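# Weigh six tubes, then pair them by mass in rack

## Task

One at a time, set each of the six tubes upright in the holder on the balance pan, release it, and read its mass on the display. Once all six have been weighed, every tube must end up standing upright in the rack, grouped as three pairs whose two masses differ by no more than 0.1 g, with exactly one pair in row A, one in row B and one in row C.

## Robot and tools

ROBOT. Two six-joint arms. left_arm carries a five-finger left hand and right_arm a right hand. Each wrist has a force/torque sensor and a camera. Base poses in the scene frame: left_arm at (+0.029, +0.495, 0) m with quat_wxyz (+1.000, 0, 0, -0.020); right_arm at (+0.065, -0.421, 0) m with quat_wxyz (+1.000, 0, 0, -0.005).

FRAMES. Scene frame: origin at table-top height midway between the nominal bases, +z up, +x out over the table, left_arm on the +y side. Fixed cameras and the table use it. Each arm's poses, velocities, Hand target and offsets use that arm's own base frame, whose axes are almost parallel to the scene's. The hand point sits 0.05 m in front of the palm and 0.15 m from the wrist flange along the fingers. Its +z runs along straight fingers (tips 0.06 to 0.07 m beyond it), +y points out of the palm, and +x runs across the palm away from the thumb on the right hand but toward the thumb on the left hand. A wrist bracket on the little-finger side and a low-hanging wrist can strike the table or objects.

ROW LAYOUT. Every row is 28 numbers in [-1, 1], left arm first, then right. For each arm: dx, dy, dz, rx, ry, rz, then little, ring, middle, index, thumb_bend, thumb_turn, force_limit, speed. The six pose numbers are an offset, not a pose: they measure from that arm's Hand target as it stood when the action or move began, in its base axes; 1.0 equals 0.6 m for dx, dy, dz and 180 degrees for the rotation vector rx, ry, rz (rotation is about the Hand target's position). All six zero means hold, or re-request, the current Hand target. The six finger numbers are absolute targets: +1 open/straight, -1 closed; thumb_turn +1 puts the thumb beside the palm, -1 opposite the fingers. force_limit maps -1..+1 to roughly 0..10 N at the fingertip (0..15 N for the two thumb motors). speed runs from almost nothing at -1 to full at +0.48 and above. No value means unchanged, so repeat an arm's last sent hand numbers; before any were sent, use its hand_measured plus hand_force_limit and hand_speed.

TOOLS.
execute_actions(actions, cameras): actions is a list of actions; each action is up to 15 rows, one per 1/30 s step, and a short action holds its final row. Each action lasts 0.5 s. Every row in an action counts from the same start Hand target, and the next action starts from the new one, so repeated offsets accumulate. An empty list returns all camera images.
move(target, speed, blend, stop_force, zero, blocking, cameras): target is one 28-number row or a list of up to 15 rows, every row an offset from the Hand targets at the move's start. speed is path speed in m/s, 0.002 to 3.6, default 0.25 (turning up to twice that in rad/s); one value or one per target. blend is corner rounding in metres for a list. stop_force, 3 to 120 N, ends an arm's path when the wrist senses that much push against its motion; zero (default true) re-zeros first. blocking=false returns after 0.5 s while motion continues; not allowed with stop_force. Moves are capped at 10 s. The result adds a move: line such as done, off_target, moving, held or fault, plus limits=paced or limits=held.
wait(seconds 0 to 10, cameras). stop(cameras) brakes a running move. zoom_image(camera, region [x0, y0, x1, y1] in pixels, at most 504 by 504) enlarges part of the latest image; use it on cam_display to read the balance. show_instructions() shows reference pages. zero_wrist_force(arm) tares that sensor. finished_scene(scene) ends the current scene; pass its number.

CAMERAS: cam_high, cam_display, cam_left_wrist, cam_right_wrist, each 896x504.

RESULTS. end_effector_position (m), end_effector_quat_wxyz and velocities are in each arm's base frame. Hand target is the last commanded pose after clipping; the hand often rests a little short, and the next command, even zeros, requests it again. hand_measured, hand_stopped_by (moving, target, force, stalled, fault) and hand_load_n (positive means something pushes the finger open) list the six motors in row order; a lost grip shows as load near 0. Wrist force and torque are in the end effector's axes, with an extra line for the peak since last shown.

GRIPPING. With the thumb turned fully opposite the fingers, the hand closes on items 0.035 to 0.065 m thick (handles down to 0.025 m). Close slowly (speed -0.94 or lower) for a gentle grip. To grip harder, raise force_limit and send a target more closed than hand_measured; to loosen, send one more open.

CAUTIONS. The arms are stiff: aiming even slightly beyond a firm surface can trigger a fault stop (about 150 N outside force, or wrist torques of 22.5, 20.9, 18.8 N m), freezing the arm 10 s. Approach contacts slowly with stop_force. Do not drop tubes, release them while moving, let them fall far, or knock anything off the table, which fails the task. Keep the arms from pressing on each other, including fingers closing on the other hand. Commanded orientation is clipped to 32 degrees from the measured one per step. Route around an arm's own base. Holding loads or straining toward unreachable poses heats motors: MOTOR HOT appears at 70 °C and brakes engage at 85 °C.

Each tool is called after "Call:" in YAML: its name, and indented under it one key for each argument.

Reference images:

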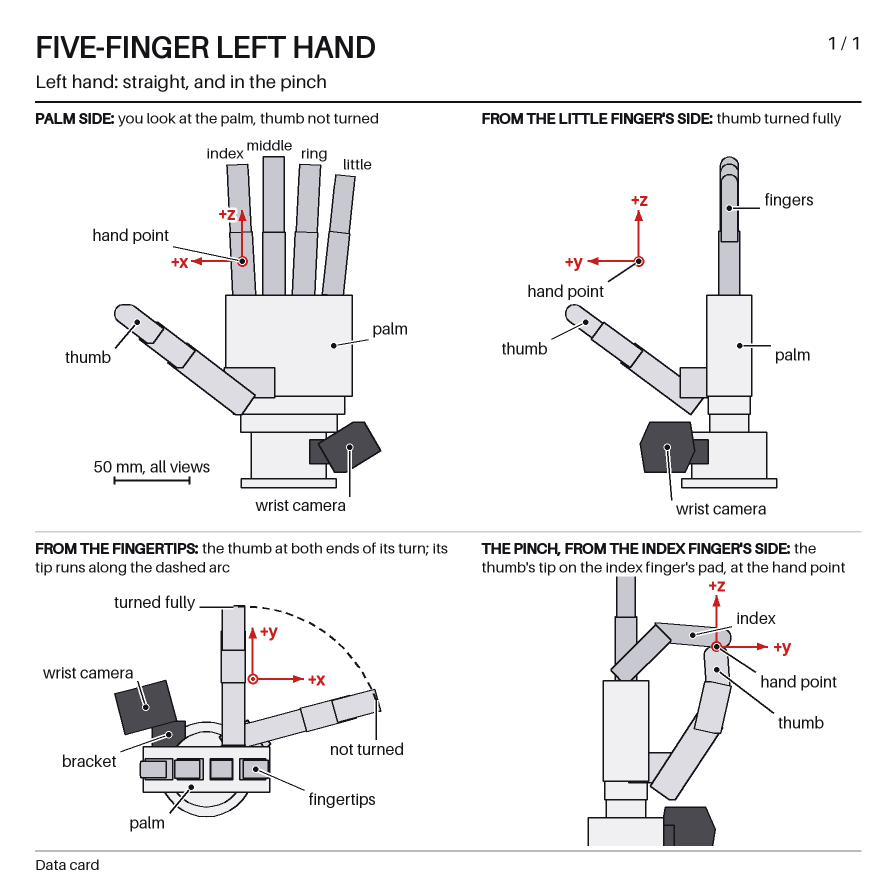

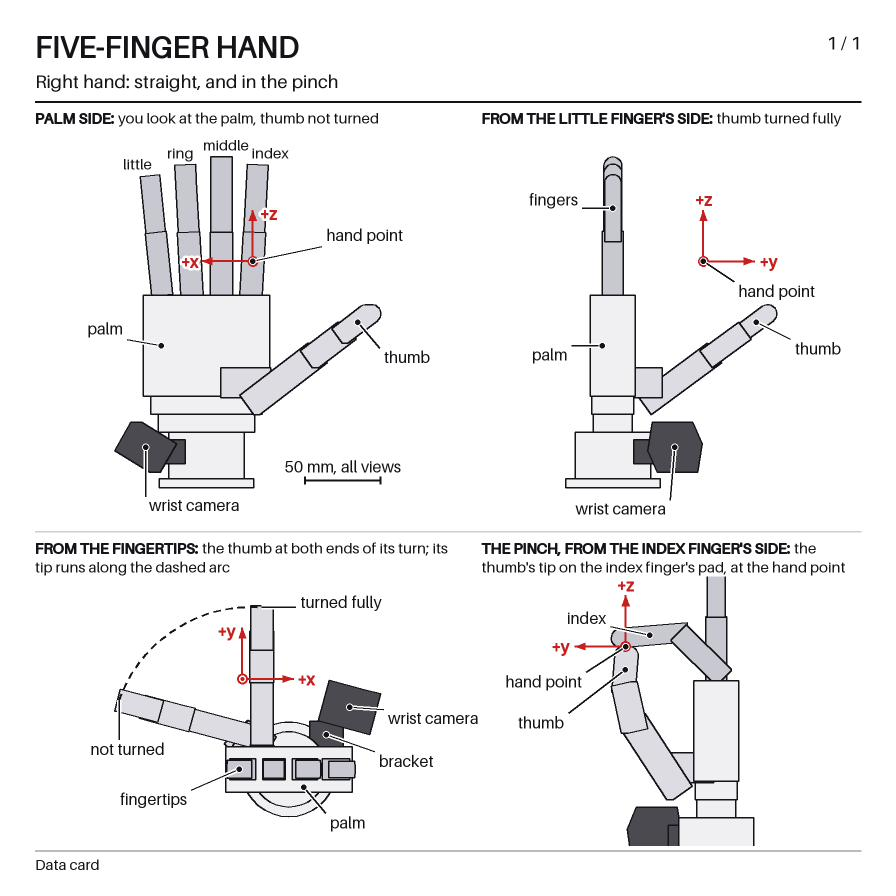

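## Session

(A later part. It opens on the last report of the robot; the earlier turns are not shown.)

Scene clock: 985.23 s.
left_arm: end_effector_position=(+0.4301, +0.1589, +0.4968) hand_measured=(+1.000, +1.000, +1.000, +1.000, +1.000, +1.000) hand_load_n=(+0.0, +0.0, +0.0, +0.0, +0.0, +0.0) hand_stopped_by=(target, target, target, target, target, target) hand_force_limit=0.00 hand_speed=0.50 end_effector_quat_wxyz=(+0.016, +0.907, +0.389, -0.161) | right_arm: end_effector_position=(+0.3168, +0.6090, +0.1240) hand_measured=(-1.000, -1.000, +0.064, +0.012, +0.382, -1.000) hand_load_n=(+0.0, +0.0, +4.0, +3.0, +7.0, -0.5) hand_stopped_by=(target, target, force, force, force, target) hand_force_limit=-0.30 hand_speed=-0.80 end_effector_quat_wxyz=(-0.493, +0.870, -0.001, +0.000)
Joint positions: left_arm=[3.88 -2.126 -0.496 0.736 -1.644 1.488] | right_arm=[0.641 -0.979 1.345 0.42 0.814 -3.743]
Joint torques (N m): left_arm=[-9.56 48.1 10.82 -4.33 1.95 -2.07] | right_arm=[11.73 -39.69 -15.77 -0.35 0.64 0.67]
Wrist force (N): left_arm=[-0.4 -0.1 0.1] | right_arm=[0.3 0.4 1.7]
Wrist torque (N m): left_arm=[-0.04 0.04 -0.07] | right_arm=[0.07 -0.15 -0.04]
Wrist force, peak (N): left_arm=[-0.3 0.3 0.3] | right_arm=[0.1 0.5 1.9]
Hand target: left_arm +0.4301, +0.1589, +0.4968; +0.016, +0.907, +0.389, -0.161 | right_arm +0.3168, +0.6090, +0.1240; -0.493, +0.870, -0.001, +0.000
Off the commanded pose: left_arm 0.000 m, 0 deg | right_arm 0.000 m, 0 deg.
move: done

Call:
move:
  target:
    - [0,0,0,0,0,0,1,1,1,1,1,1,0,0.5,0,0,0.213,0,0,0,-1,-1,-0.07,-0.07,-0.32,-1,-0.3,-0.8]
    - [0,0,0,0,0,0,1,1,1,1,1,1,0,0.5,0.1278,0.11,0.216,0,0,0,-1,-1,-0.07,-0.07,-0.32,-1,-0.3,-0.8]
    - [0,0,0,0,0,0,1,1,1,1,1,1,0,0.5,0.1278,0.1433,0.168,0,0,0,-1,-1,-0.07,-0.07,-0.32,-1,-0.3,-0.8]
    - [0,0,0,0,0,0,1,1,1,1,1,1,0,0.5,0.1278,0.1715,0.119,0,0,0,-1,-1,-0.07,-0.07,-0.32,-1,-0.3,-0.8]
  speed: 0.2
  blend: [0.005,0.01,0.01,0]
  cameras: ["cam_right_wrist"]

Call:
zoom_image:
  camera: "cam_right_wrist"
  region: [500, 80, 896, 340]

Call:
zoom_image:
  camera: "cam_right_wrist"
  region: [600, 190, 780, 350]

Scene clock: 998.47 s.
left_arm: end_effector_position=(+0.4301, +0.1589, +0.4968) hand_measured=(+1.000, +1.000, +1.000, +1.000, +1.000, +1.000) hand_load_n=(+0.0, +0.0, +0.0, +0.0, -0.5, +0.0) hand_stopped_by=(target, target, target, target, target, target) hand_force_limit=0.00 hand_speed=0.50 end_effector_quat_wxyz=(+0.016, +0.907, +0.389, -0.161) | right_arm: end_effector_position=(+0.3935, +0.7119, +0.1954) hand_measured=(-1.000, -1.000, +0.064, +0.012, +0.382, -1.000) hand_load_n=(+0.0, +0.0, +0.5, +0.5, +1.5, +0.0) hand_stopped_by=(target, target, force, force, force, target) hand_force_limit=-0.30 hand_speed=-0.80 end_effector_quat_wxyz=(-0.493, +0.870, -0.001, +0.000)
Joint positions: left_arm=[3.88 -2.126 -0.496 0.736 -1.644 1.488] | right_arm=[0.696 -0.638 0.554 0.835 0.854 -3.691]
Joint torques (N m): left_arm=[-11.72 49.06 10.49 -4.21 2.24 -1.84] | right_arm=[13.66 -52.24 -30 2.17 0.7 1.28]
Wrist force (N): left_arm=[-0.2 0.1 0.1] | right_arm=[0.3 0.5 1.4]
Wrist torque (N m): left_arm=[-0.01 0.00 -0.06] | right_arm=[-0.04 -0.15 -0.04]
Wrist force, peak (N): left_arm=[-0.2 0.1 0.4] | right_arm=[0.4 1.5 2.5]
Hand target: left_arm +0.4301, +0.1589, +0.4968; +0.016, +0.907, +0.389, -0.161 | right_arm +0.3935, +0.7119, +0.1954; -0.493, +0.870, -0.001, +0.000
Off the commanded pose: left_arm 0.000 m, 0 deg | right_arm 0.000 m, 0 deg.
move: done
camera_calibration:
cam_right_wrist: T_world_to_cam=[[0.283205, -0.476442, -0.832345, 0.392476], [-0.834037, -0.550809, 0.0315073, 0.719037], [-0.473474, 0.685283, -0.553362, -0.0765743], [0, 0, 0, 1]] pos_world=[0.452296, 0.635519, 0.261647]
Images, in order (width x height): cam_right_wrist 896x504.

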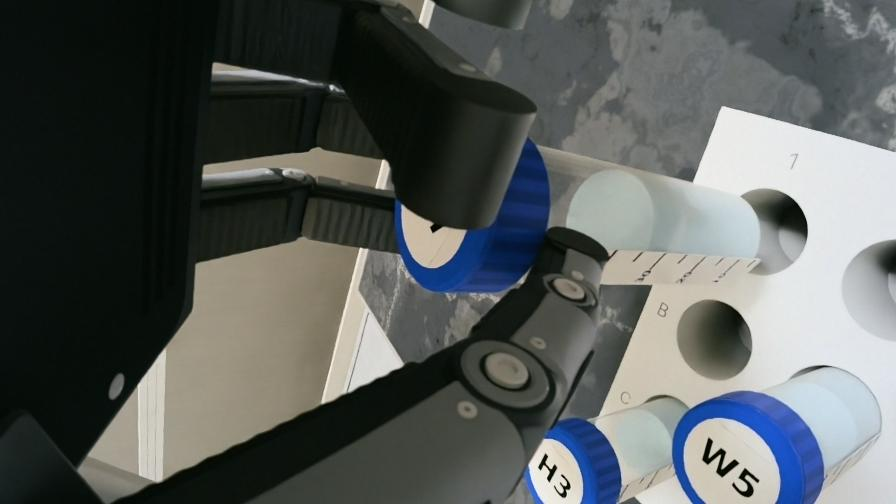

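Scaled by 1.273 from the camera's 896x504 image, which has a finer 1280x720 frame.

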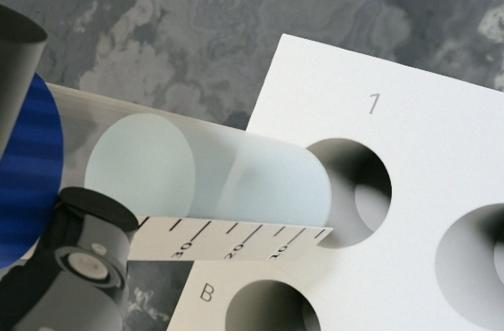

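Scaled by 2.800 from the camera's 896x504 image, which has a finer 1280x720 frame.

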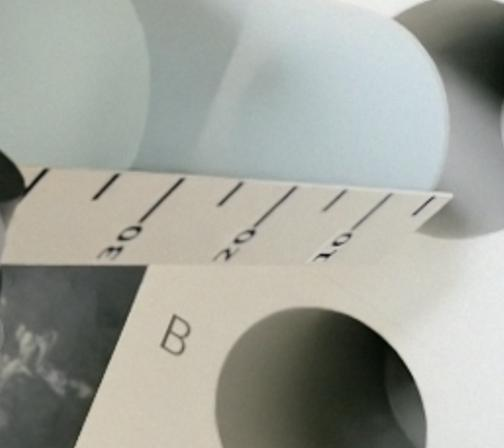

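Call:
move:
  target: [0,0,0,0,0,0,1,1,1,1,1,1,0,0.5,0,0,0,0,0,0,-1,-1,-0.08,-0.08,-0.34,-1,-0.3,-0.8]
  speed: 0.05
  cameras: ["cam_right_wrist"]

Call:
zoom_image:
  camera: "cam_right_wrist"
  region: [500, 80, 896, 340]

Call:
zoom_image:
  camera: "cam_right_wrist"
  region: [600, 190, 780, 350]

Scene clock: 1003.03 s.
left_arm: end_effector_position=(+0.4301, +0.1589, +0.4968) hand_measured=(+1.000, +1.000, +1.000, +1.000, +1.000, +1.000) hand_load_n=(+0.0, +0.0, +0.0, +0.0, +0.0, +0.0) hand_stopped_by=(target, target, target, target, target, target) hand_force_limit=0.00 hand_speed=0.50 end_effector_quat_wxyz=(+0.016, +0.907, +0.389, -0.161) | right_arm: end_effector_position=(+0.3935, +0.7119, +0.1954) hand_measured=(-1.000, -1.000, +0.048, -0.022, +0.376, -1.000) hand_load_n=(+0.0, +0.5, +3.0, +3.5, +7.0, -0.5) hand_stopped_by=(target, target, force, force, force, target) hand_force_limit=-0.30 hand_speed=-0.80 end_effector_quat_wxyz=(-0.493, +0.870, -0.001, +0.000)
Joint positions: left_arm=[3.88 -2.126 -0.496 0.736 -1.644 1.488] | right_arm=[0.696 -0.638 0.554 0.835 0.854 -3.691]
Joint torques (N m): left_arm=[-9.55 49.67 9.81 -4.2 2.07 -1.83] | right_arm=[13.72 -51.74 -30.97 2.12 0.55 -0.55]
Wrist force (N): left_arm=[0.2 0.1 0.1] | right_arm=[0.3 0.5 1.6]
Wrist torque (N m): left_arm=[-0.02 -0.05 -0.04] | right_arm=[-0.03 -0.16 -0.04]
Wrist force, peak (N): left_arm=[-0.2 0.4 0.1] | right_arm=[0.4 0.6 1.7]
Hand target: left_arm +0.4301, +0.1589, +0.4968; +0.016, +0.907, +0.389, -0.161 | right_arm +0.3935, +0.7119, +0.1954; -0.493, +0.870, -0.001, +0.000
Off the commanded pose: left_arm 0.000 m, 0 deg | right_arm 0.000 m, 0 deg.
move: done
camera_calibration:
cam_right_wrist: T_world_to_cam=[[0.283198, -0.476495, -0.832317, 0.392506], [-0.834021, -0.550829, 0.0315674, 0.719028], [-0.473506, 0.68523, -0.5534, -0.0765167], [0, 0, 0, 1]] pos_world=[0.452297, 0.635519, 0.261647]
Images, in order (width x height): cam_right_wrist 896x504.

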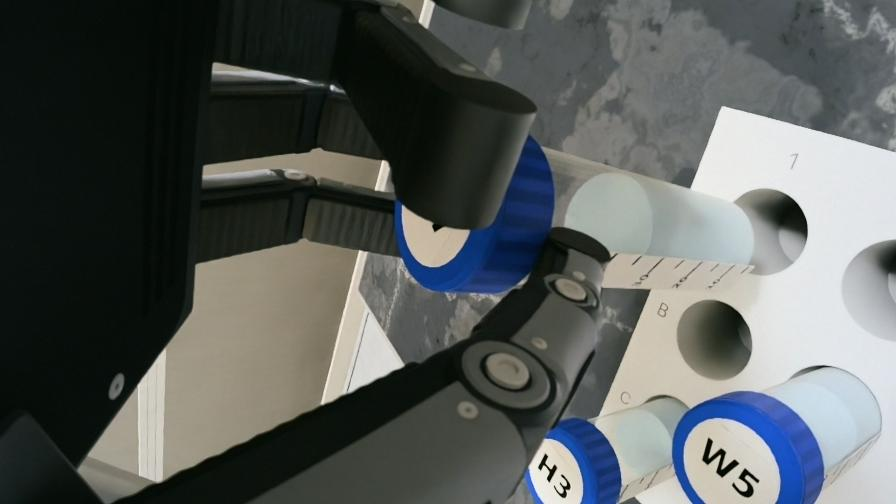

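Scaled by 1.273 from the camera's 896x504 image, which has a finer 1280x720 frame.

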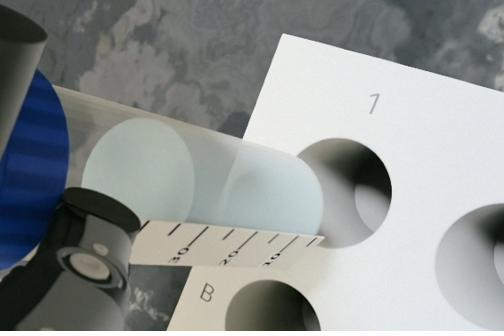

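Scaled by 2.800 from the camera's 896x504 image, which has a finer 1280x720 frame.

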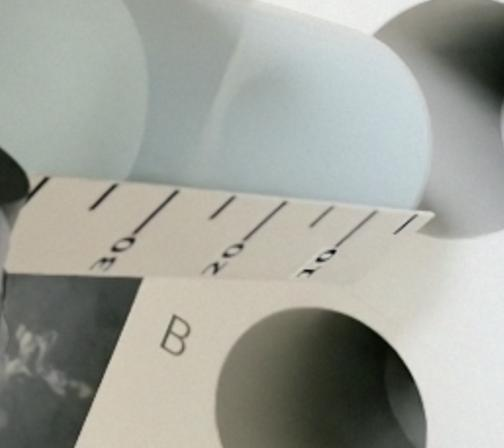

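Call:
move:
  target: [0,0,0,0,0,0,1,1,1,1,1,1,0,0.5,-0.0108,-0.0018,0.003,0.0064,-0.0328,0,-1,-1,-0.08,-0.08,-0.34,-1,-0.3,-0.8]
  speed: 0.1
  cameras: ["cam_right_wrist"]

Call:
zoom_image:
  camera: "cam_right_wrist"
  region: [500, 80, 896, 340]

Scene clock: 1020.03 s.
left_arm: end_effector_position=(+0.4301, +0.1589, +0.4968) hand_measured=(+1.000, +1.000, +1.000, +1.000, +1.000, +1.000) hand_load_n=(+0.0, +0.0, +0.0, +0.0, +0.0, +0.0) hand_stopped_by=(target, target, target, target, target, target) hand_force_limit=0.00 hand_speed=0.50 end_effector_quat_wxyz=(+0.016, +0.907, +0.389, -0.161) | right_arm: end_effector_position=(+0.3870, +0.7108, +0.1972) hand_measured=(-1.000, -1.000, +0.048, -0.022, +0.376, -1.000) hand_load_n=(+0.0, +0.0, +3.5, +4.0, +7.0, -0.5) hand_stopped_by=(target, target, force, force, force, target) hand_force_limit=-0.30 hand_speed=-0.80 end_effector_quat_wxyz=(-0.501, +0.864, +0.024, +0.045)
Joint positions: left_arm=[3.88 -2.126 -0.496 0.736 -1.644 1.488] | right_arm=[0.715 -0.735 0.719 0.697 0.902 -3.725]
Joint torques (N m): left_arm=[-10.73 48.98 9.7 -4.15 2.05 -1.94] | right_arm=[13.54 -62.91 -8.71 -1.14 0.77 0.44]
Wrist force (N): left_arm=[-0.1 0.1 0.2] | right_arm=[-0.2 0.9 1.3]
Wrist torque (N m): left_arm=[-0.03 -0.01 -0.05] | right_arm=[0.05 -0.07 0.06]
Wrist force, peak (N): left_arm=[-0.3 0.3 0.1] | right_arm=[0.6 0.7 1.7]
Hand target: left_arm +0.4301, +0.1589, +0.4968; +0.016, +0.907, +0.389, -0.161 | right_arm +0.3870, +0.7108, +0.1972; -0.501, +0.864, +0.024, +0.045
Off the commanded pose: left_arm 0.000 m, 0 deg | right_arm 0.000 m, 0 deg.
move: done
camera_calibration:
cam_right_wrist: T_world_to_cam=[[0.367772, -0.460057, -0.80814, 0.346105], [-0.832252, -0.550535, -0.065337, 0.731218], [-0.41485, 0.696605, -0.585355, -0.102321], [0, 0, 0, 1]] pos_world=[0.438822, 0.633066, 0.267583]
Images, in order (width x height): cam_right_wrist 896x504.

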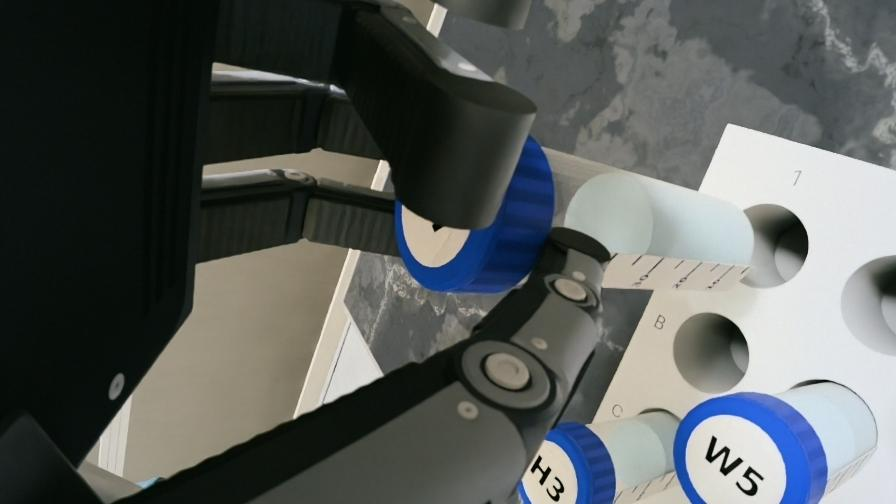

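Scaled by 1.273 from the camera's 896x504 image, which has a finer 1280x720 frame.

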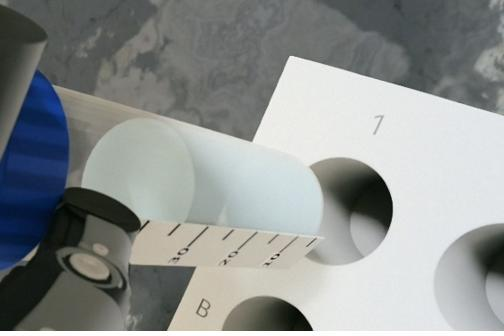

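Call:
move:
  target:
    - [0,0,0,0,0,0,1,1,1,1,1,1,0,0.5,0.004,-0.0017,-0.01,0,0,0,-1,-1,-0.08,-0.08,-0.34,-1,-0.3,-0.8]
    - [0,0,0,0,0,0,1,1,1,1,1,1,0,0.5,0.004,-0.0017,-0.145,0,0,0,-1,-1,-0.08,-0.08,-0.34,-1,-0.3,-0.8]
  speed: 0.05
  stop_force: 3.5
  cameras: ["cam_right_wrist"]

Scene clock: 1030.27 s.
left_arm: end_effector_position=(+0.4301, +0.1589, +0.4968) hand_measured=(+1.000, +1.000, +1.000, +1.000, +1.000, +1.000) hand_load_n=(+0.0, +0.0, +0.0, +0.0, +0.0, +0.0) hand_stopped_by=(target, target, target, target, target, target) hand_force_limit=0.00 hand_speed=0.50 end_effector_quat_wxyz=(+0.016, +0.907, +0.389, -0.161) | right_arm: end_effector_position=(+0.3894, +0.7097, +0.1178) hand_measured=(-1.000, -1.000, +0.048, -0.022, +0.376, -1.000) hand_load_n=(+0.0, +0.0, +5.0, +0.5, +5.0, +0.0) hand_stopped_by=(target, target, force, force, force, target) hand_force_limit=-0.30 hand_speed=-0.80 end_effector_quat_wxyz=(-0.501, +0.864, +0.024, +0.045)
Joint positions: left_arm=[3.88 -2.126 -0.496 0.736 -1.644 1.488] | right_arm=[0.712 -0.712 0.882 0.514 0.899 -3.728]
Joint torques (N m): left_arm=[-9.44 50.24 8.88 -4.35 1.95 -1.87] | right_arm=[-13.68 -62.8 -31.03 1.98 -0.6 -0.51]
Wrist force (N): left_arm=[0.0 -0.1 0.0] | right_arm=[0.1 0.3 1.7]
Wrist torque (N m): left_arm=[-0.05 -0.04 -0.04] | right_arm=[0.00 -0.15 0.08]
Wrist force, peak (N): left_arm=[-0.4 0.3 0.2] | right_arm=[-0.2 -4.9 0.7]
Hand target: left_arm +0.4301, +0.1589, +0.4968; +0.016, +0.907, +0.389, -0.161 | right_arm +0.3894, +0.7097, +0.1178; -0.501, +0.864, +0.024, +0.045 (not the last commanded pose)
Off the commanded pose: left_arm 0.000 m, 0 deg | right_arm 0.008 m, 0 deg.
move: contact (right_arm); path passed 1 of 2 targets
camera_calibration:
cam_right_wrist: T_world_to_cam=[[0.36778, -0.460139, -0.80809, 0.280672], [-0.832205, -0.550619, -0.0652232, 0.727406], [-0.414938, 0.696484, -0.585437, -0.147017], [0, 0, 0, 1]] pos_world=[0.441122, 0.632067, 0.188183]
Images, in order (width x height): cam_right_wrist 896x504.

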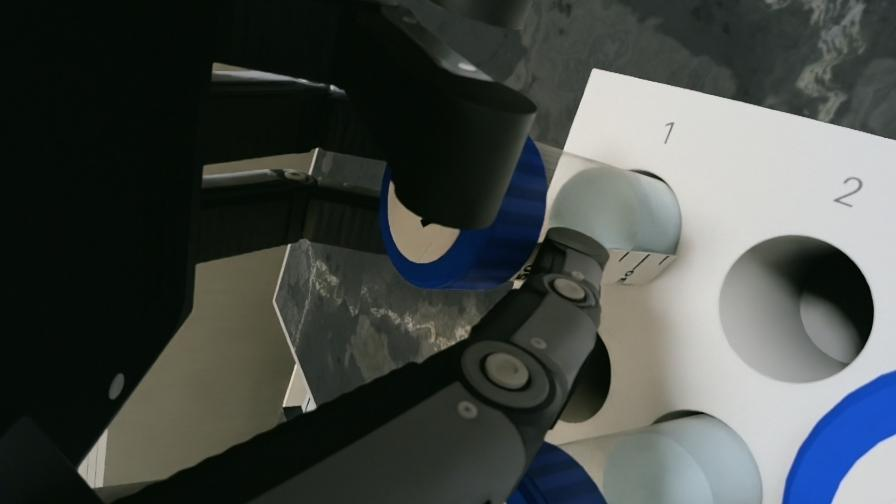

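Call:
move:
  target:
    - [0,0,0,0,0,0,1,1,1,1,1,1,0,0.5,0,0,0,0,0,0,-1,-1,0.35,0.35,1,-1,-0.3,0]
    - [0,0,0,0,0,0,1,1,1,1,1,1,0,0.5,0,0,0.125,0,0,0,-1,-1,0.35,0.35,1,-1,-0.3,0]
    - [0,0,0,0,0,0,1,1,1,1,1,1,0,0.5,0.008,-0.7978,0.2803,-0.0064,0.0328,0,-1,-1,0.8,0.8,1,-1,-0.3,0]
  speed: [0.3,0.3,0.4]
  cameras: ["cam_right_wrist"]

Call:
zoom_image:
  camera: "cam_right_wrist"
  region: [500, 80, 896, 340]

Scene clock: 1045.33 s.
left_arm: end_effector_position=(+0.4301, +0.1589, +0.4968) hand_measured=(+1.000, +1.000, +1.000, +1.000, +1.000, +1.000) hand_load_n=(+0.0, +0.0, +0.0, +0.0, +0.0, +0.0) hand_stopped_by=(target, target, target, target, target, target) hand_force_limit=0.00 hand_speed=0.50 end_effector_quat_wxyz=(+0.016, +0.907, +0.389, -0.161) | right_arm: end_effector_position=(+0.3942, +0.2311, +0.2860) hand_measured=(-1.000, -1.000, +0.800, +0.800, +1.000, -1.000) hand_load_n=(+0.0, +0.0, +0.0, +0.0, +0.0, +0.0) hand_stopped_by=(target, target, target, target, target, target) hand_force_limit=-0.30 hand_speed=0.00 end_effector_quat_wxyz=(-0.493, +0.870, -0.001, +0.000)
Joint positions: left_arm=[3.88 -2.126 -0.496 0.736 -1.644 1.488] | right_arm=[-0.206 -1.256 1.601 1.554 0.574 -5.095]
Joint torques (N m): left_arm=[-11.08 49.43 10.46 -4.27 1.99 -1.81] | right_arm=[-14.79 -25.14 -6.2 3.4 -0.35 -1.52]
Wrist force (N): left_arm=[-0.2 0.1 0.0] | right_arm=[0.3 0.0 1.1]
Wrist torque (N m): left_arm=[-0.02 0.01 -0.06] | right_arm=[-0.03 -0.12 0.10]
Wrist force, peak (N): left_arm=[-0.4 0.1 0.1] | right_arm=[0.0 -0.2 2.5]
Hand target: left_arm +0.4301, +0.1589, +0.4968; +0.016, +0.907, +0.389, -0.161 | right_arm +0.3942, +0.2311, +0.2860; -0.493, +0.870, -0.001, +0.000
Off the commanded pose: left_arm 0.000 m, 0 deg | right_arm 0.000 m, 0 deg.
move: done
camera_calibration:
cam_right_wrist: T_world_to_cam=[[0.283178, -0.476628, -0.832247, 0.238622], [-0.833917, -0.550973, 0.0317952, 0.451809], [-0.4737, 0.685022, -0.553492, 0.303564], [0, 0, 0, 1]] pos_world=[0.452997, 0.15472, 0.352247]
Images, in order (width x height): cam_right_wrist 896x504.

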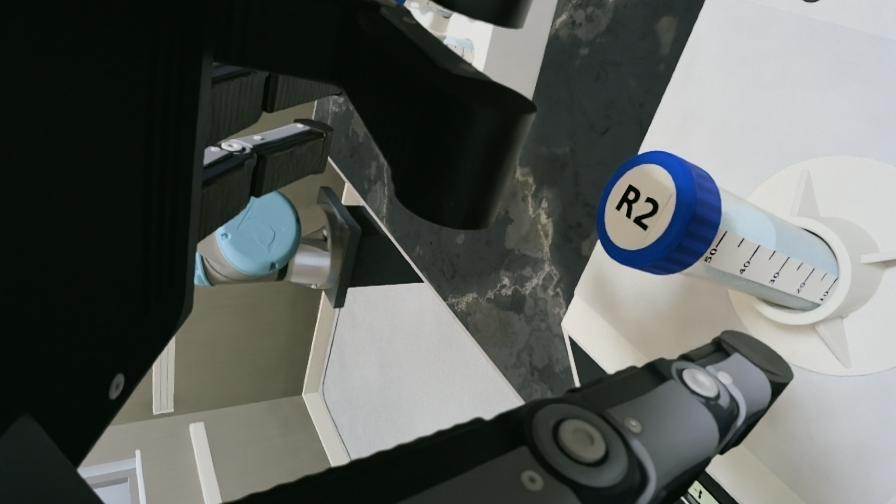

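Scaled by 1.273 from the camera's 896x504 image, which has a finer 1280x720 frame.

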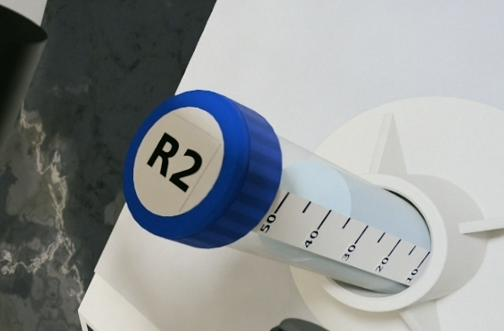

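Call:
move:
  target:
    - [0,0,0,0,0,0,1,1,1,1,1,1,0,0.5,0.0014,0,-0.12,0,0,0,-1,-1,0.8,0.8,1,-1,-0.3,0]
    - [0,0,0,0,0,0,1,1,1,1,1,1,0,0.5,0.0014,0,-0.12,0,0,0,-1,-1,0.08,0.08,1,-1,-0.6,-0.2]
  speed: 0.15

Call:
move:
  target:
    - [0,0,0,0,0,0,1,1,1,1,1,1,0,0.5,0,0,0,0,0,0,-1,-1,0.08,0.08,-0.3,-1,-0.7,-0.5]
    - [0,0,0,0,0,0,1,1,1,1,1,1,0,0.5,0,0,0,0,0,0,-1,-1,-0.06,-0.06,-0.3,-1,-0.7,-0.7]
    - [0,0,0,0,0,0,1,1,1,1,1,1,0,0.5,0,0,0,0,0,0,-1,-1,-0.07,-0.07,-0.32,-1,-0.3,-0.8]

Call:
move:
  target: [0,0,0,0,0,0,1,1,1,1,1,1,0,0.5,0,0,0.129,0,0,0,-1,-1,-0.07,-0.07,-0.32,-1,-0.3,-0.8]
  speed: 0.15
  cameras: ["cam_right_wrist"]

Call:
zoom_image:
  camera: "cam_right_wrist"
  region: [580, 210, 760, 370]

Scene clock: 1055.03 s.
left_arm: end_effector_position=(+0.4301, +0.1589, +0.4968) hand_measured=(+1.000, +1.000, +1.000, +1.000, +1.000, +1.000) hand_load_n=(+0.0, +0.0, +0.0, +0.0, -0.5, +0.0) hand_stopped_by=(target, target, target, target, target, target) hand_force_limit=0.00 hand_speed=0.50 end_effector_quat_wxyz=(+0.016, +0.907, +0.389, -0.161) | right_arm: end_effector_position=(+0.3950, +0.2311, +0.2140) hand_measured=(-1.000, -1.000, +0.080, +0.080, +1.000, -1.000) hand_load_n=(+0.0, +0.0, +0.0, +0.0, +0.0, +0.0) hand_stopped_by=(target, target, target, target, target, target) hand_force_limit=-0.60 hand_speed=-0.20 end_effector_quat_wxyz=(-0.493, +0.870, -0.001, +0.000)
Joint positions: left_arm=[3.88 -2.126 -0.496 0.736 -1.644 1.488] | right_arm=[-0.206 -1.184 1.7 1.381 0.574 -5.094]
Joint torques (N m): left_arm=[-9.56 48.57 10.39 -4.57 2.1 -1.91] | right_arm=[13.26 -26.87 -5.18 1.4 -1.8 0.69]
Wrist force (N): left_arm=[-0.2 0.2 0.0] | right_arm=[0.4 0.0 0.9]
Wrist torque (N m): left_arm=[0.00 0.00 -0.06] | right_arm=[-0.01 -0.13 0.10]
Wrist force, peak (N): left_arm=[-0.5 0.1 0.3] | right_arm=[0.3 0.7 1.7]
Hand target: left_arm +0.4301, +0.1589, +0.4968; +0.016, +0.907, +0.389, -0.161 | right_arm +0.3950, +0.2311, +0.2140; -0.493, +0.870, -0.001, +0.000
Off the commanded pose: left_arm 0.000 m, 0 deg | right_arm 0.000 m, 0 deg.
move: done

Scene clock: 1057.20 s.
left_arm: end_effector_position=(+0.4301, +0.1589, +0.4968) hand_measured=(+1.000, +1.000, +1.000, +1.000, +1.000, +1.000) hand_load_n=(+0.0, +0.0, +0.0, +0.0, +0.0, +0.0) hand_stopped_by=(target, target, target, target, target, target) hand_force_limit=0.00 hand_speed=0.50 end_effector_quat_wxyz=(+0.016, +0.907, +0.389, -0.161) | right_arm: end_effector_position=(+0.3950, +0.2311, +0.2140) hand_measured=(-1.000, -1.000, +0.048, +0.012, +0.360, -1.000) hand_load_n=(+0.0, +0.0, +7.5, +1.5, +10.0, +1.0) hand_stopped_by=(target, target, force, force, force, target) hand_force_limit=-0.30 hand_speed=-0.80 end_effector_quat_wxyz=(-0.493, +0.870, -0.001, +0.000)
Joint positions: left_arm=[3.88 -2.126 -0.496 0.736 -1.644 1.488] | right_arm=[-0.206 -1.184 1.7 1.381 0.574 -5.094]
Joint torques (N m): left_arm=[-9.87 48.39 11.07 -4.46 2.04 -1.88] | right_arm=[13.56 -26.47 -9.4 3.31 0.08 0.62]
Wrist force (N): left_arm=[0.0 0.2 -0.1] | right_arm=[0.4 0.3 1.1]
Wrist torque (N m): left_arm=[0.00 -0.03 -0.05] | right_arm=[-0.03 -0.15 0.11]
Wrist force, peak (N): left_arm=[-0.2 0.2 0.4] | right_arm=[0.3 0.5 1.6]
Hand target: left_arm +0.4301, +0.1589, +0.4968; +0.016, +0.907, +0.389, -0.161 | right_arm +0.3950, +0.2311, +0.2140; -0.493, +0.870, -0.001, +0.000
Off the commanded pose: left_arm 0.000 m, 0 deg | right_arm 0.000 m, 0 deg.
move: done

Scene clock: 1058.27 s.
left_arm: end_effector_position=(+0.4301, +0.1589, +0.4968) hand_measured=(+1.000, +1.000, +1.000, +1.000, +1.000, +1.000) hand_load_n=(+0.0, +0.0, +0.0, +0.0, +0.0, +0.0) hand_stopped_by=(target, target, target, target, target, target) hand_force_limit=0.00 hand_speed=0.50 end_effector_quat_wxyz=(+0.016, +0.907, +0.389, -0.161) | right_arm: end_effector_position=(+0.3950, +0.2311, +0.2914) hand_measured=(-1.000, -1.000, +0.048, +0.012, +0.360, -1.000) hand_load_n=(+0.0, +0.0, +7.0, +1.5, +10.0, +0.5) hand_stopped_by=(target, target, force, force, force, target) hand_force_limit=-0.30 hand_speed=-0.80 end_effector_quat_wxyz=(-0.493, +0.870, -0.001, +0.000)
Joint positions: left_arm=[3.88 -2.126 -0.496 0.736 -1.644 1.488] | right_arm=[-0.205 -1.259 1.589 1.567 0.574 -5.094]
Joint torques (N m): left_arm=[-10.67 49.02 10.15 -4.39 2.08 -2.04] | right_arm=[-15.95 -39.26 -27.89 4.62 0.31 -0.86]
Wrist force (N): left_arm=[-0.1 0.1 0.1] | right_arm=[0.2 0.4 1.4]
Wrist torque (N m): left_arm=[-0.03 -0.01 -0.05] | right_arm=[-0.02 -0.12 0.10]
Wrist force, peak (N): left_arm=[-0.3 0.2 0.2] | right_arm=[0.1 1.7 1.9]
Hand target: left_arm +0.4301, +0.1589, +0.4968; +0.016, +0.907, +0.389, -0.161 | right_arm +0.3950, +0.2311, +0.2914; -0.493, +0.870, -0.001, +0.000
Off the commanded pose: left_arm 0.000 m, 0 deg | right_arm 0.000 m, 0 deg.
move: done
camera_calibration:
cam_right_wrist: T_world_to_cam=[[0.283205, -0.476583, -0.832264, 0.242876], [-0.833864, -0.551053, 0.0318019, 0.452291], [-0.473778, 0.684989, -0.553466, 0.306963], [0, 0, 0, 1]] pos_world=[0.453797, 0.154721, 0.357647]
Images, in order (width x height): cam_right_wrist 896x504.

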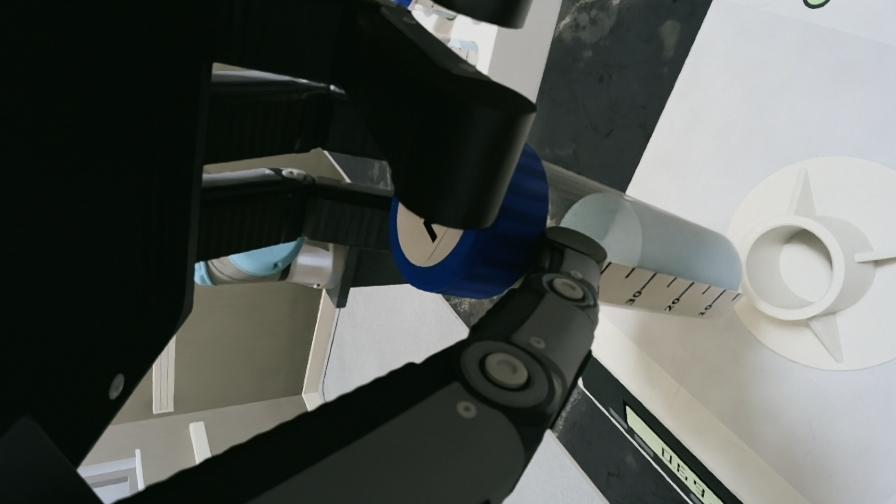

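Scaled by 2.800 from the camera's 896x504 image, which has a finer 1280x720 frame.

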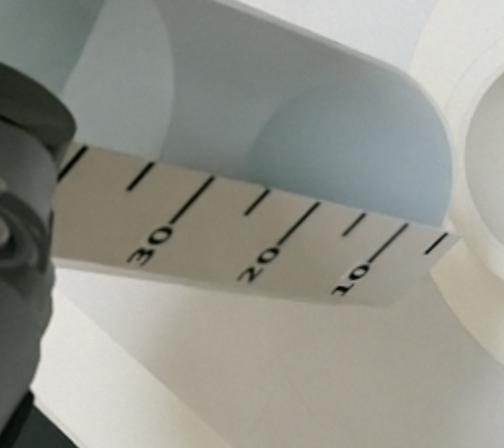

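Call:
move:
  target:
    - [0,0,0,0,0,0,1,1,1,1,1,1,0,0.5,-0.136,0.6237,0,0.0251,-0.0572,0,-1,-1,-0.07,-0.07,-0.32,-1,-0.3,-0.8]
    - [0,0,0,0,0,0,1,1,1,1,1,1,0,0.5,-0.136,0.6237,-0.157,0.0251,-0.0572,0,-1,-1,-0.07,-0.07,-0.32,-1,-0.3,-0.8]
  speed: [0.3,0.2]
  blend: [0.01,0]
  cameras: ["cam_right_wrist"]

Call:
zoom_image:
  camera: "cam_right_wrist"
  region: [500, 80, 896, 340]

Call:
zoom_image:
  camera: "cam_right_wrist"
  region: [580, 210, 760, 370]

Scene clock: 1081.40 s.
left_arm: end_effector_position=(+0.4301, +0.1589, +0.4968) hand_measured=(+1.000, +1.000, +1.000, +1.000, +1.000, +1.000) hand_load_n=(+0.0, +0.0, +0.0, +0.0, +0.0, +0.0) hand_stopped_by=(target, target, target, target, target, target) hand_force_limit=0.00 hand_speed=0.50 end_effector_quat_wxyz=(+0.016, +0.907, +0.389, -0.161) | right_arm: end_effector_position=(+0.3134, +0.6053, +0.1973) hand_measured=(-1.000, -1.000, +0.048, +0.012, +0.360, -1.000) hand_load_n=(+0.0, +0.0, +6.5, +2.0, +9.5, +0.5) hand_stopped_by=(target, target, force, force, force, target) hand_force_limit=-0.30 hand_speed=-0.80 end_effector_quat_wxyz=(-0.525, +0.847, +0.043, +0.078)
Joint positions: left_arm=[3.88 -2.126 -0.496 0.736 -1.644 1.488] | right_arm=[0.654 -1.144 1.41 0.353 0.853 -3.778]
Joint torques (N m): left_arm=[-12.06 48.71 10.24 -4.48 2.14 -1.92] | right_arm=[13.74 -32.58 -7.44 -0.96 0.87 1.2]
Wrist force (N): left_arm=[-0.2 0.0 0.3] | right_arm=[-0.3 0.7 1.2]
Wrist torque (N m): left_arm=[-0.03 0.01 -0.06] | right_arm=[0.03 -0.07 -0.10]
Wrist force, peak (N): left_arm=[-0.3 0.4 0.2] | right_arm=[-0.6 2.3 1.4]
Hand target: left_arm +0.4301, +0.1589, +0.4968; +0.016, +0.907, +0.389, -0.161 | right_arm +0.3134, +0.6053, +0.1972; -0.525, +0.847, +0.043, +0.078
Off the commanded pose: left_arm 0.000 m, 0 deg | right_arm 0.000 m, 0 deg.
move: done
camera_calibration:
cam_right_wrist: T_world_to_cam=[[0.430603, -0.411934, -0.803052, 0.274902], [-0.822266, -0.545888, -0.160886, 0.624773], [-0.372102, 0.7296, -0.57378, -0.094995], [0, 0, 0, 1]] pos_world=[0.360009, 0.523606, 0.266772]
Images, in order (width x height): cam_right_wrist 896x504.

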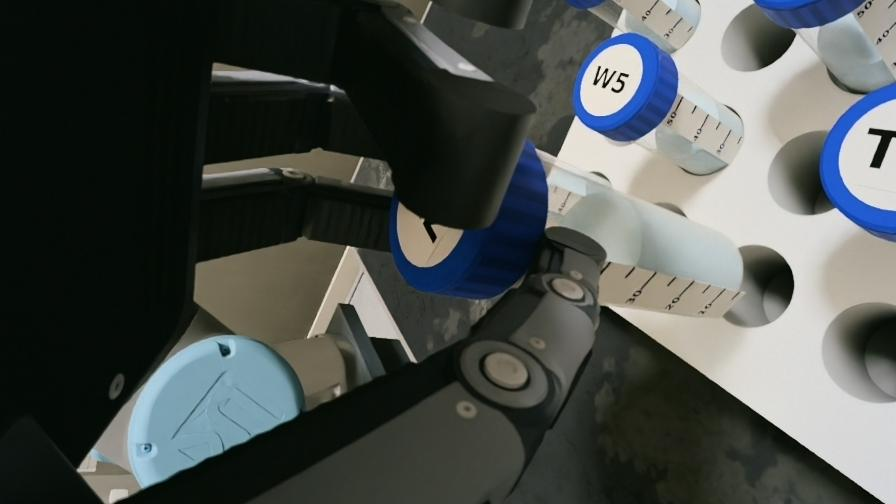

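Scaled by 1.273 from the camera's 896x504 image, which has a finer 1280x720 frame.

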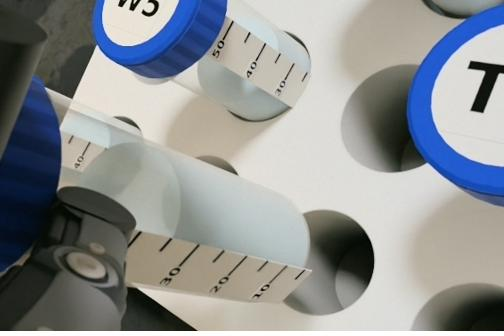

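Scaled by 2.800 from the camera's 896x504 image, which has a finer 1280x720 frame.

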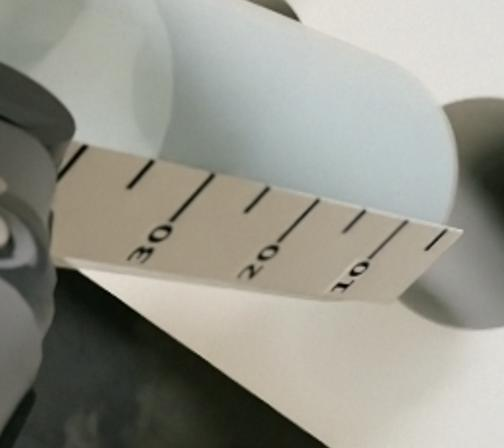

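Call:
move:
  target:
    - [0,0,0,0,0,0,1,1,1,1,1,1,0,0.5,-0.0022,0.0006,-0.01,0,0,0,-1,-1,-0.07,-0.07,-0.32,-1,-0.3,-0.8]
    - [0,0,0,0,0,0,1,1,1,1,1,1,0,0.5,-0.0022,0.0006,-0.146,0,0,0,-1,-1,-0.07,-0.07,-0.32,-1,-0.3,-0.8]
  speed: 0.05
  stop_force: 3.5

Scene clock: 1090.40 s.
left_arm: end_effector_position=(+0.4301, +0.1589, +0.4968) hand_measured=(+1.000, +1.000, +1.000, +1.000, +1.000, +1.000) hand_load_n=(+0.0, +0.0, +0.0, +0.0, +0.0, +0.0) hand_stopped_by=(target, target, target, target, target, target) hand_force_limit=0.00 hand_speed=0.50 end_effector_quat_wxyz=(+0.016, +0.907, +0.389, -0.161) | right_arm: end_effector_position=(+0.3121, +0.6056, +0.1181) hand_measured=(-1.000, -1.000, +0.048, +0.012, +0.360, -1.000) hand_load_n=(+0.0, +0.0, +7.5, +1.5, +6.5, +0.5) hand_stopped_by=(target, target, force, force, force, target) hand_force_limit=-0.30 hand_speed=-0.80 end_effector_quat_wxyz=(-0.525, +0.847, +0.043, +0.078)
Joint positions: left_arm=[3.88 -2.126 -0.496 0.736 -1.644 1.488] | right_arm=[0.657 -1.08 1.529 0.17 0.855 -3.777]
Joint torques (N m): left_arm=[-10.1 48.07 11.73 -4.4 1.96 -1.76] | right_arm=[8.77 -48.36 -29.43 1.83 -0.08 0.39]
Wrist force (N): left_arm=[-0.1 0.1 0.2] | right_arm=[-0.4 1.0 1.6]
Wrist torque (N m): left_arm=[-0.02 -0.01 -0.05] | right_arm=[0.03 -0.06 -0.10]
Wrist force, peak (N): left_arm=[-0.1 0.3 0.3] | right_arm=[0.2 2.4 4.5]
Hand target: left_arm +0.4301, +0.1589, +0.4968; +0.016, +0.907, +0.389, -0.161 | right_arm +0.3121, +0.6056, +0.1181; -0.525, +0.847, +0.043, +0.078 (not the last commanded pose)
Off the commanded pose: left_arm 0.000 m, 0 deg | right_arm 0.009 m, 0 deg.
move: contact (right_arm); path passed 1 of 2 targets

Call:
move:
  target:
    - [0,0,0,0,0,0,1,1,1,1,1,1,0,0.5,0,0,0,0,0,0,-1,-1,0.35,0.35,1,-1,-0.3,0]
    - [0,0,0,0,0,0,1,1,1,1,1,1,0,0.5,0,0,0.1365,0,0,0,-1,-1,0.35,0.35,1,-1,-0.3,0]
    - [0,0,0,0,0,0,1,1,1,1,1,1,0,0.5,0.1565,0.029,0.1365,-0.0251,0.0572,0,-1,-1,0.35,0.35,1,-1,-0.3,0]
  speed: 0.3
  cameras: ["cam_right_wrist","cam_display"]

Call:
zoom_image:
  camera: "cam_right_wrist"
  region: [400, 80, 896, 420]

Scene clock: 1097.97 s.
left_arm: end_effector_position=(+0.4301, +0.1589, +0.4968) hand_measured=(+1.000, +1.000, +1.000, +1.000, +1.000, +1.000) hand_load_n=(+0.0, +0.0, +0.0, +0.0, +0.0, -0.5) hand_stopped_by=(target, target, target, target, target, target) hand_force_limit=0.00 hand_speed=0.50 end_effector_quat_wxyz=(+0.016, +0.907, +0.389, -0.161) | right_arm: end_effector_position=(+0.4060, +0.6230, +0.2000) hand_measured=(-1.000, -1.000, +0.350, +0.350, +1.000, -1.000) hand_load_n=(+0.0, +0.0, +0.0, +0.0, +0.0, +0.0) hand_stopped_by=(target, target, target, target, target, target) hand_force_limit=-0.30 hand_speed=0.00 end_effector_quat_wxyz=(-0.493, +0.870, -0.001, +0.000)
Joint positions: left_arm=[3.88 -2.126 -0.496 0.736 -1.644 1.488] | right_arm=[0.572 -0.827 0.899 0.765 0.766 -3.814]
Joint torques (N m): left_arm=[-10.54 48.37 10.86 -4.84 2.15 -1.7] | right_arm=[13.31 -44.59 -29.97 2.64 -2.71 -1.44]
Wrist force (N): left_arm=[-0.2 0.2 0.1] | right_arm=[0.4 0.1 0.7]
Wrist torque (N m): left_arm=[-0.01 0.01 -0.07] | right_arm=[0.02 -0.13 0.10]
Wrist force, peak (N): left_arm=[-0.2 0.5 0.0] | right_arm=[-0.5 1.5 1.5]
Hand target: left_arm +0.4301, +0.1589, +0.4968; +0.016, +0.907, +0.389, -0.161 | right_arm +0.4060, +0.6230, +0.2000; -0.493, +0.870, -0.001, +0.000
Off the commanded pose: left_arm 0.000 m, 0 deg | right_arm 0.000 m, 0 deg.
move: done
camera_calibration:
cam_right_wrist: T_world_to_cam=[[0.283217, -0.476685, -0.832201, 0.350499], [-0.833919, -0.55097, 0.0317944, 0.68031], [-0.473674, 0.684984, -0.553561, -0.00687972], [0, 0, 0, 1]] pos_world=[0.464797, 0.546621, 0.266247]
Images, in order (width x height): cam_display 896x504, cam_right_wrist 896x504.

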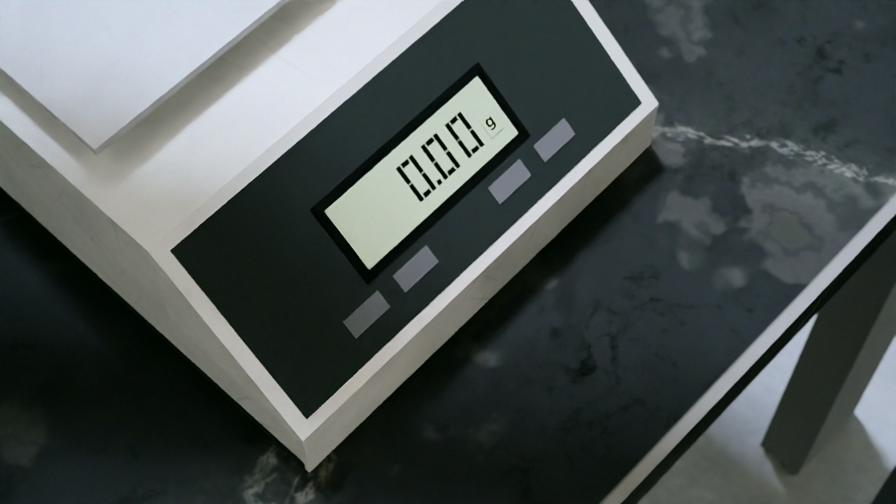

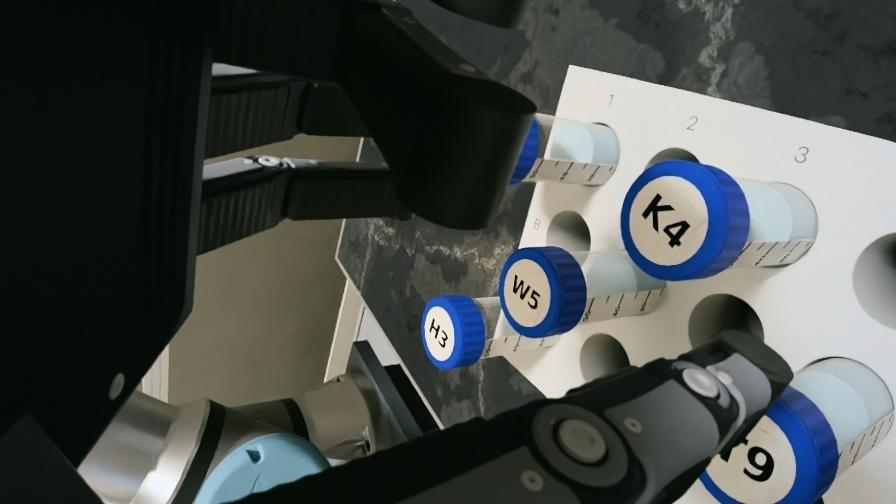

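Scaled by 1.016 from the camera's 896x504 image, which has a finer 1280x720 frame.

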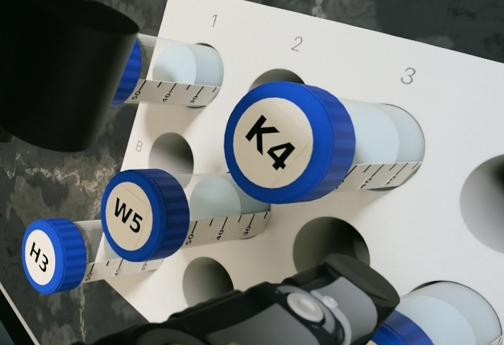

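Call:
move:
  target:
    - [0,0,0,0,0,0,1,1,1,1,1,1,0,0.5,0.003,-0.0007,-0.1267,0,0,0,-1,-1,0.35,0.35,1,-1,-0.3,0]
    - [0,0,0,0,0,0,1,1,1,1,1,1,0,0.5,0.003,-0.0007,-0.1267,0,0,0,-1,-1,0.08,0.08,1,-1,-0.7,-0.2]
  speed: 0.2

Call:
move:
  target:
    - [0,0,0,0,0,0,1,1,1,1,1,1,0,0.5,0,0,0,0,0,0,-1,-1,0.08,0.08,-0.3,-1,-0.7,-0.5]
    - [0,0,0,0,0,0,1,1,1,1,1,1,0,0.5,0,0,0,0,0,0,-1,-1,-0.06,-0.06,-0.3,-1,-0.7,-0.7]
    - [0,0,0,0,0,0,1,1,1,1,1,1,0,0.5,0,0,0,0,0,0,-1,-1,-0.07,-0.07,-0.32,-1,-0.3,-0.8]
    - [0,0,0,0,0,0,1,1,1,1,1,1,0,0.5,0,0,0,0,0,0,-1,-1,-0.08,-0.08,-0.34,-1,-0.3,-0.8]
  cameras: ["cam_right_wrist"]

Scene clock: 1114.67 s.
left_arm: end_effector_position=(+0.4301, +0.1589, +0.4968) hand_measured=(+1.000, +1.000, +1.000, +1.000, +1.000, +1.000) hand_load_n=(+0.0, +0.0, +0.0, +0.0, +0.0, +0.0) hand_stopped_by=(target, target, target, target, target, target) hand_force_limit=0.00 hand_speed=0.50 end_effector_quat_wxyz=(+0.016, +0.907, +0.389, -0.161) | right_arm: end_effector_position=(+0.4077, +0.6226, +0.1240) hand_measured=(-1.000, -1.000, +0.080, +0.080, +1.000, -1.000) hand_load_n=(+0.0, +0.0, +0.0, +0.0, +0.0, +0.0) hand_stopped_by=(target, target, target, target, target, target) hand_force_limit=-0.70 hand_speed=-0.20 end_effector_quat_wxyz=(-0.493, +0.870, -0.001, +0.000)
Joint positions: left_arm=[3.88 -2.126 -0.496 0.736 -1.644 1.488] | right_arm=[0.569 -0.79 1.03 0.598 0.765 -3.817]
Joint torques (N m): left_arm=[-11.27 49.24 10.87 -4.46 2.07 -1.82] | right_arm=[-14.85 -45.62 -8.38 -0.32 0.43 0.6]
Wrist force (N): left_arm=[-0.1 0.1 0.0] | right_arm=[0.3 0.3 0.7]
Wrist torque (N m): left_arm=[-0.02 -0.02 -0.05] | right_arm=[0.05 -0.09 0.09]
Wrist force, peak (N): left_arm=[-0.4 0.3 0.1] | right_arm=[0.5 1.4 1.3]
Hand target: left_arm +0.4301, +0.1589, +0.4968; +0.016, +0.907, +0.389, -0.161 | right_arm +0.4078, +0.6226, +0.1240; -0.493, +0.870, -0.001, +0.000
Off the commanded pose: left_arm 0.000 m, 0 deg | right_arm 0.000 m, 0 deg.
move: done

Scene clock: 1117.33 s.
left_arm: end_effector_position=(+0.4301, +0.1589, +0.4968) hand_measured=(+1.000, +1.000, +1.000, +1.000, +1.000, +1.000) hand_load_n=(-0.5, +0.0, +0.0, +0.0, +0.0, +0.0) hand_stopped_by=(target, target, target, target, target, target) hand_force_limit=0.00 hand_speed=0.50 end_effector_quat_wxyz=(+0.016, +0.907, +0.389, -0.161) | right_arm: end_effector_position=(+0.4078, +0.6226, +0.1240) hand_measured=(-1.000, -1.000, +0.064, +0.056, +0.364, -1.000) hand_load_n=(+0.0, +0.0, +5.5, +3.5, +9.5, +0.5) hand_stopped_by=(target, target, force, force, force, target) hand_force_limit=-0.30 hand_speed=-0.80 end_effector_quat_wxyz=(-0.493, +0.870, -0.001, +0.000)
Joint positions: left_arm=[3.88 -2.126 -0.496 0.736 -1.644 1.488] | right_arm=[0.569 -0.79 1.03 0.598 0.765 -3.817]
Joint torques (N m): left_arm=[-10.29 48.02 10.87 -4.81 2.05 -2.07] | right_arm=[-13.67 -48.27 -13.95 0.02 0.49 0.67]
Wrist force (N): left_arm=[-0.2 0.2 0.0] | right_arm=[0.3 0.6 1.3]
Wrist torque (N m): left_arm=[0.00 0.00 -0.06] | right_arm=[0.02 -0.12 0.09]
Wrist force, peak (N): left_arm=[-0.2 0.3 0.1] | right_arm=[0.4 0.9 1.3]
Hand target: left_arm +0.4301, +0.1589, +0.4968; +0.016, +0.907, +0.389, -0.161 | right_arm +0.4078, +0.6226, +0.1240; -0.493, +0.870, -0.001, +0.000
Off the commanded pose: left_arm 0.000 m, 0 deg | right_arm 0.000 m, 0 deg.
move: done
camera_calibration:
cam_right_wrist: T_world_to_cam=[[0.28322, -0.476703, -0.83219, 0.286557], [-0.833856, -0.551062, 0.0318771, 0.684012], [-0.473784, 0.684898, -0.553573, -0.0477239], [0, 0, 0, 1]] pos_world=[0.466597, 0.546221, 0.190247]
Images, in order (width x height): cam_right_wrist 896x504.

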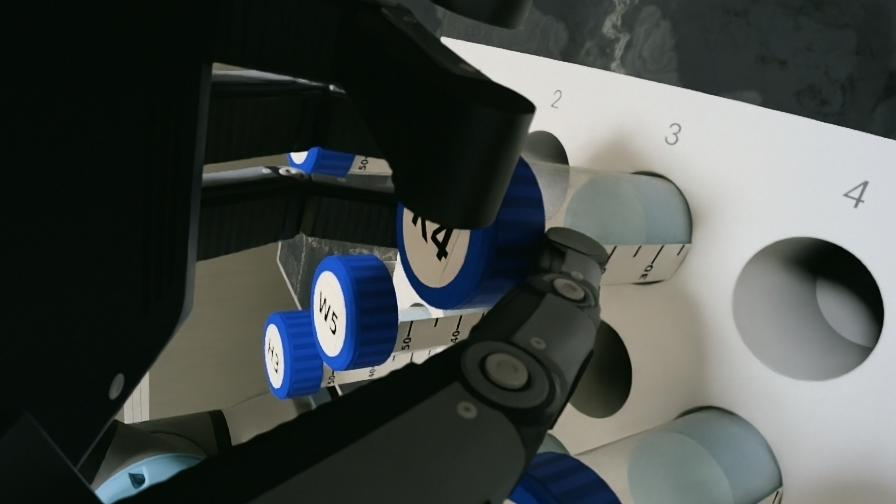

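Call:
move:
  target:
    - [0,0,0,0,0,0,1,1,1,1,1,1,0,0.5,0,0,0.22,0,0,0,-1,-1,-0.08,-0.08,-0.34,-1,-0.3,-0.8]
    - [0,0,0,0,0,0,1,1,1,1,1,1,0,0.5,-0.033,-0.6785,0.2933,0,0,0,-1,-1,-0.08,-0.08,-0.34,-1,-0.3,-0.8]
    - [0,0,0,0,0,0,1,1,1,1,1,1,0,0.5,-0.033,-0.6785,0.23,0,0,0,-1,-1,-0.08,-0.08,-0.34,-1,-0.3,-0.8]
  speed: [0.2,0.35,0.2]
  blend: [0.01,0.01,0]
  cameras: ["cam_right_wrist"]

Call:
zoom_image:
  camera: "cam_right_wrist"
  region: [500, 80, 896, 340]

Scene clock: 1130.73 s.
left_arm: end_effector_position=(+0.4301, +0.1589, +0.4968) hand_measured=(+1.000, +1.000, +1.000, +1.000, +1.000, +1.000) hand_load_n=(+0.0, +0.0, +0.0, +0.0, +0.0, +0.0) hand_stopped_by=(target, target, target, target, target, target) hand_force_limit=0.00 hand_speed=0.50 end_effector_quat_wxyz=(+0.016, +0.907, +0.389, -0.161) | right_arm: end_effector_position=(+0.3880, +0.2155, +0.2621) hand_measured=(-1.000, -1.000, +0.064, +0.056, +0.364, -1.000) hand_load_n=(+0.0, +0.0, +1.0, +0.5, +2.5, +0.5) hand_stopped_by=(target, target, force, force, force, target) hand_force_limit=-0.30 hand_speed=-0.80 end_effector_quat_wxyz=(-0.493, +0.870, -0.001, +0.000)
Joint positions: left_arm=[3.88 -2.126 -0.496 0.736 -1.644 1.488] | right_arm=[-0.247 -1.252 1.676 1.533 0.589 -5.165]
Joint torques (N m): left_arm=[-10.93 49.22 11.66 -4.71 2.11 -1.8] | right_arm=[-15.37 -23.18 -2.26 0.84 0.31 -1.42]
Wrist force (N): left_arm=[-0.3 0.1 0.1] | right_arm=[0.1 0.4 1.3]
Wrist torque (N m): left_arm=[-0.01 0.02 -0.07] | right_arm=[-0.01 -0.11 0.09]
Wrist force, peak (N): left_arm=[-0.3 0.2 0.2] | right_arm=[0.4 2.1 1.7]
Hand target: left_arm +0.4301, +0.1589, +0.4968; +0.016, +0.907, +0.389, -0.161 | right_arm +0.3880, +0.2155, +0.2620; -0.493, +0.870, -0.001, +0.000
Off the commanded pose: left_arm 0.000 m, 0 deg | right_arm 0.000 m, 0 deg.
move: done
camera_calibration:
cam_right_wrist: T_world_to_cam=[[0.283196, -0.476718, -0.83219, 0.213037], [-0.833864, -0.551048, 0.0319008, 0.438756], [-0.473784, 0.684898, -0.553573, 0.298166], [0, 0, 0, 1]] pos_world=[0.446797, 0.139121, 0.328347]
Images, in order (width x height): cam_right_wrist 896x504.

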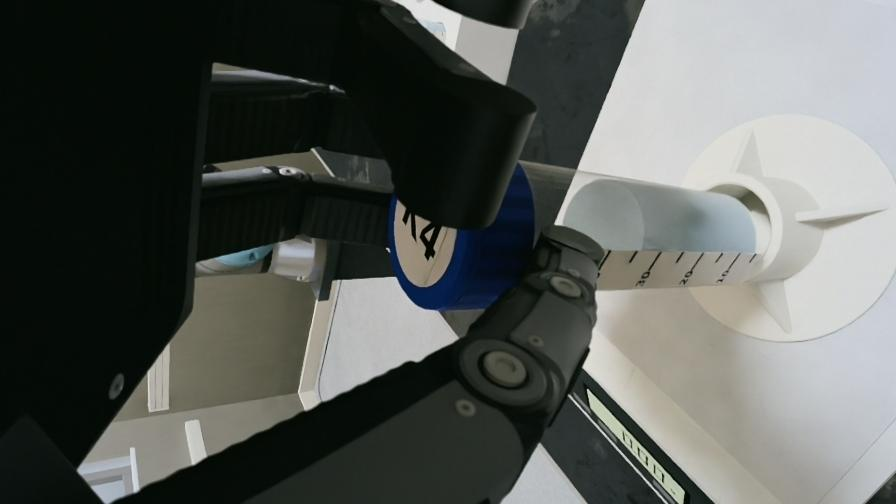

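Scaled by 1.273 from the camera's 896x504 image, which has a finer 1280x720 frame.

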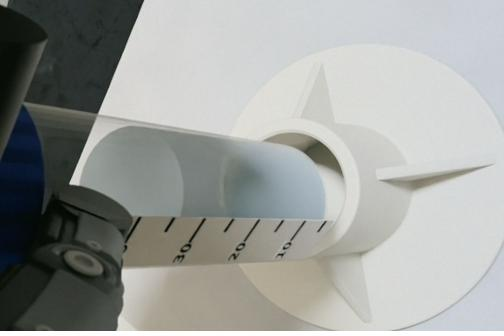

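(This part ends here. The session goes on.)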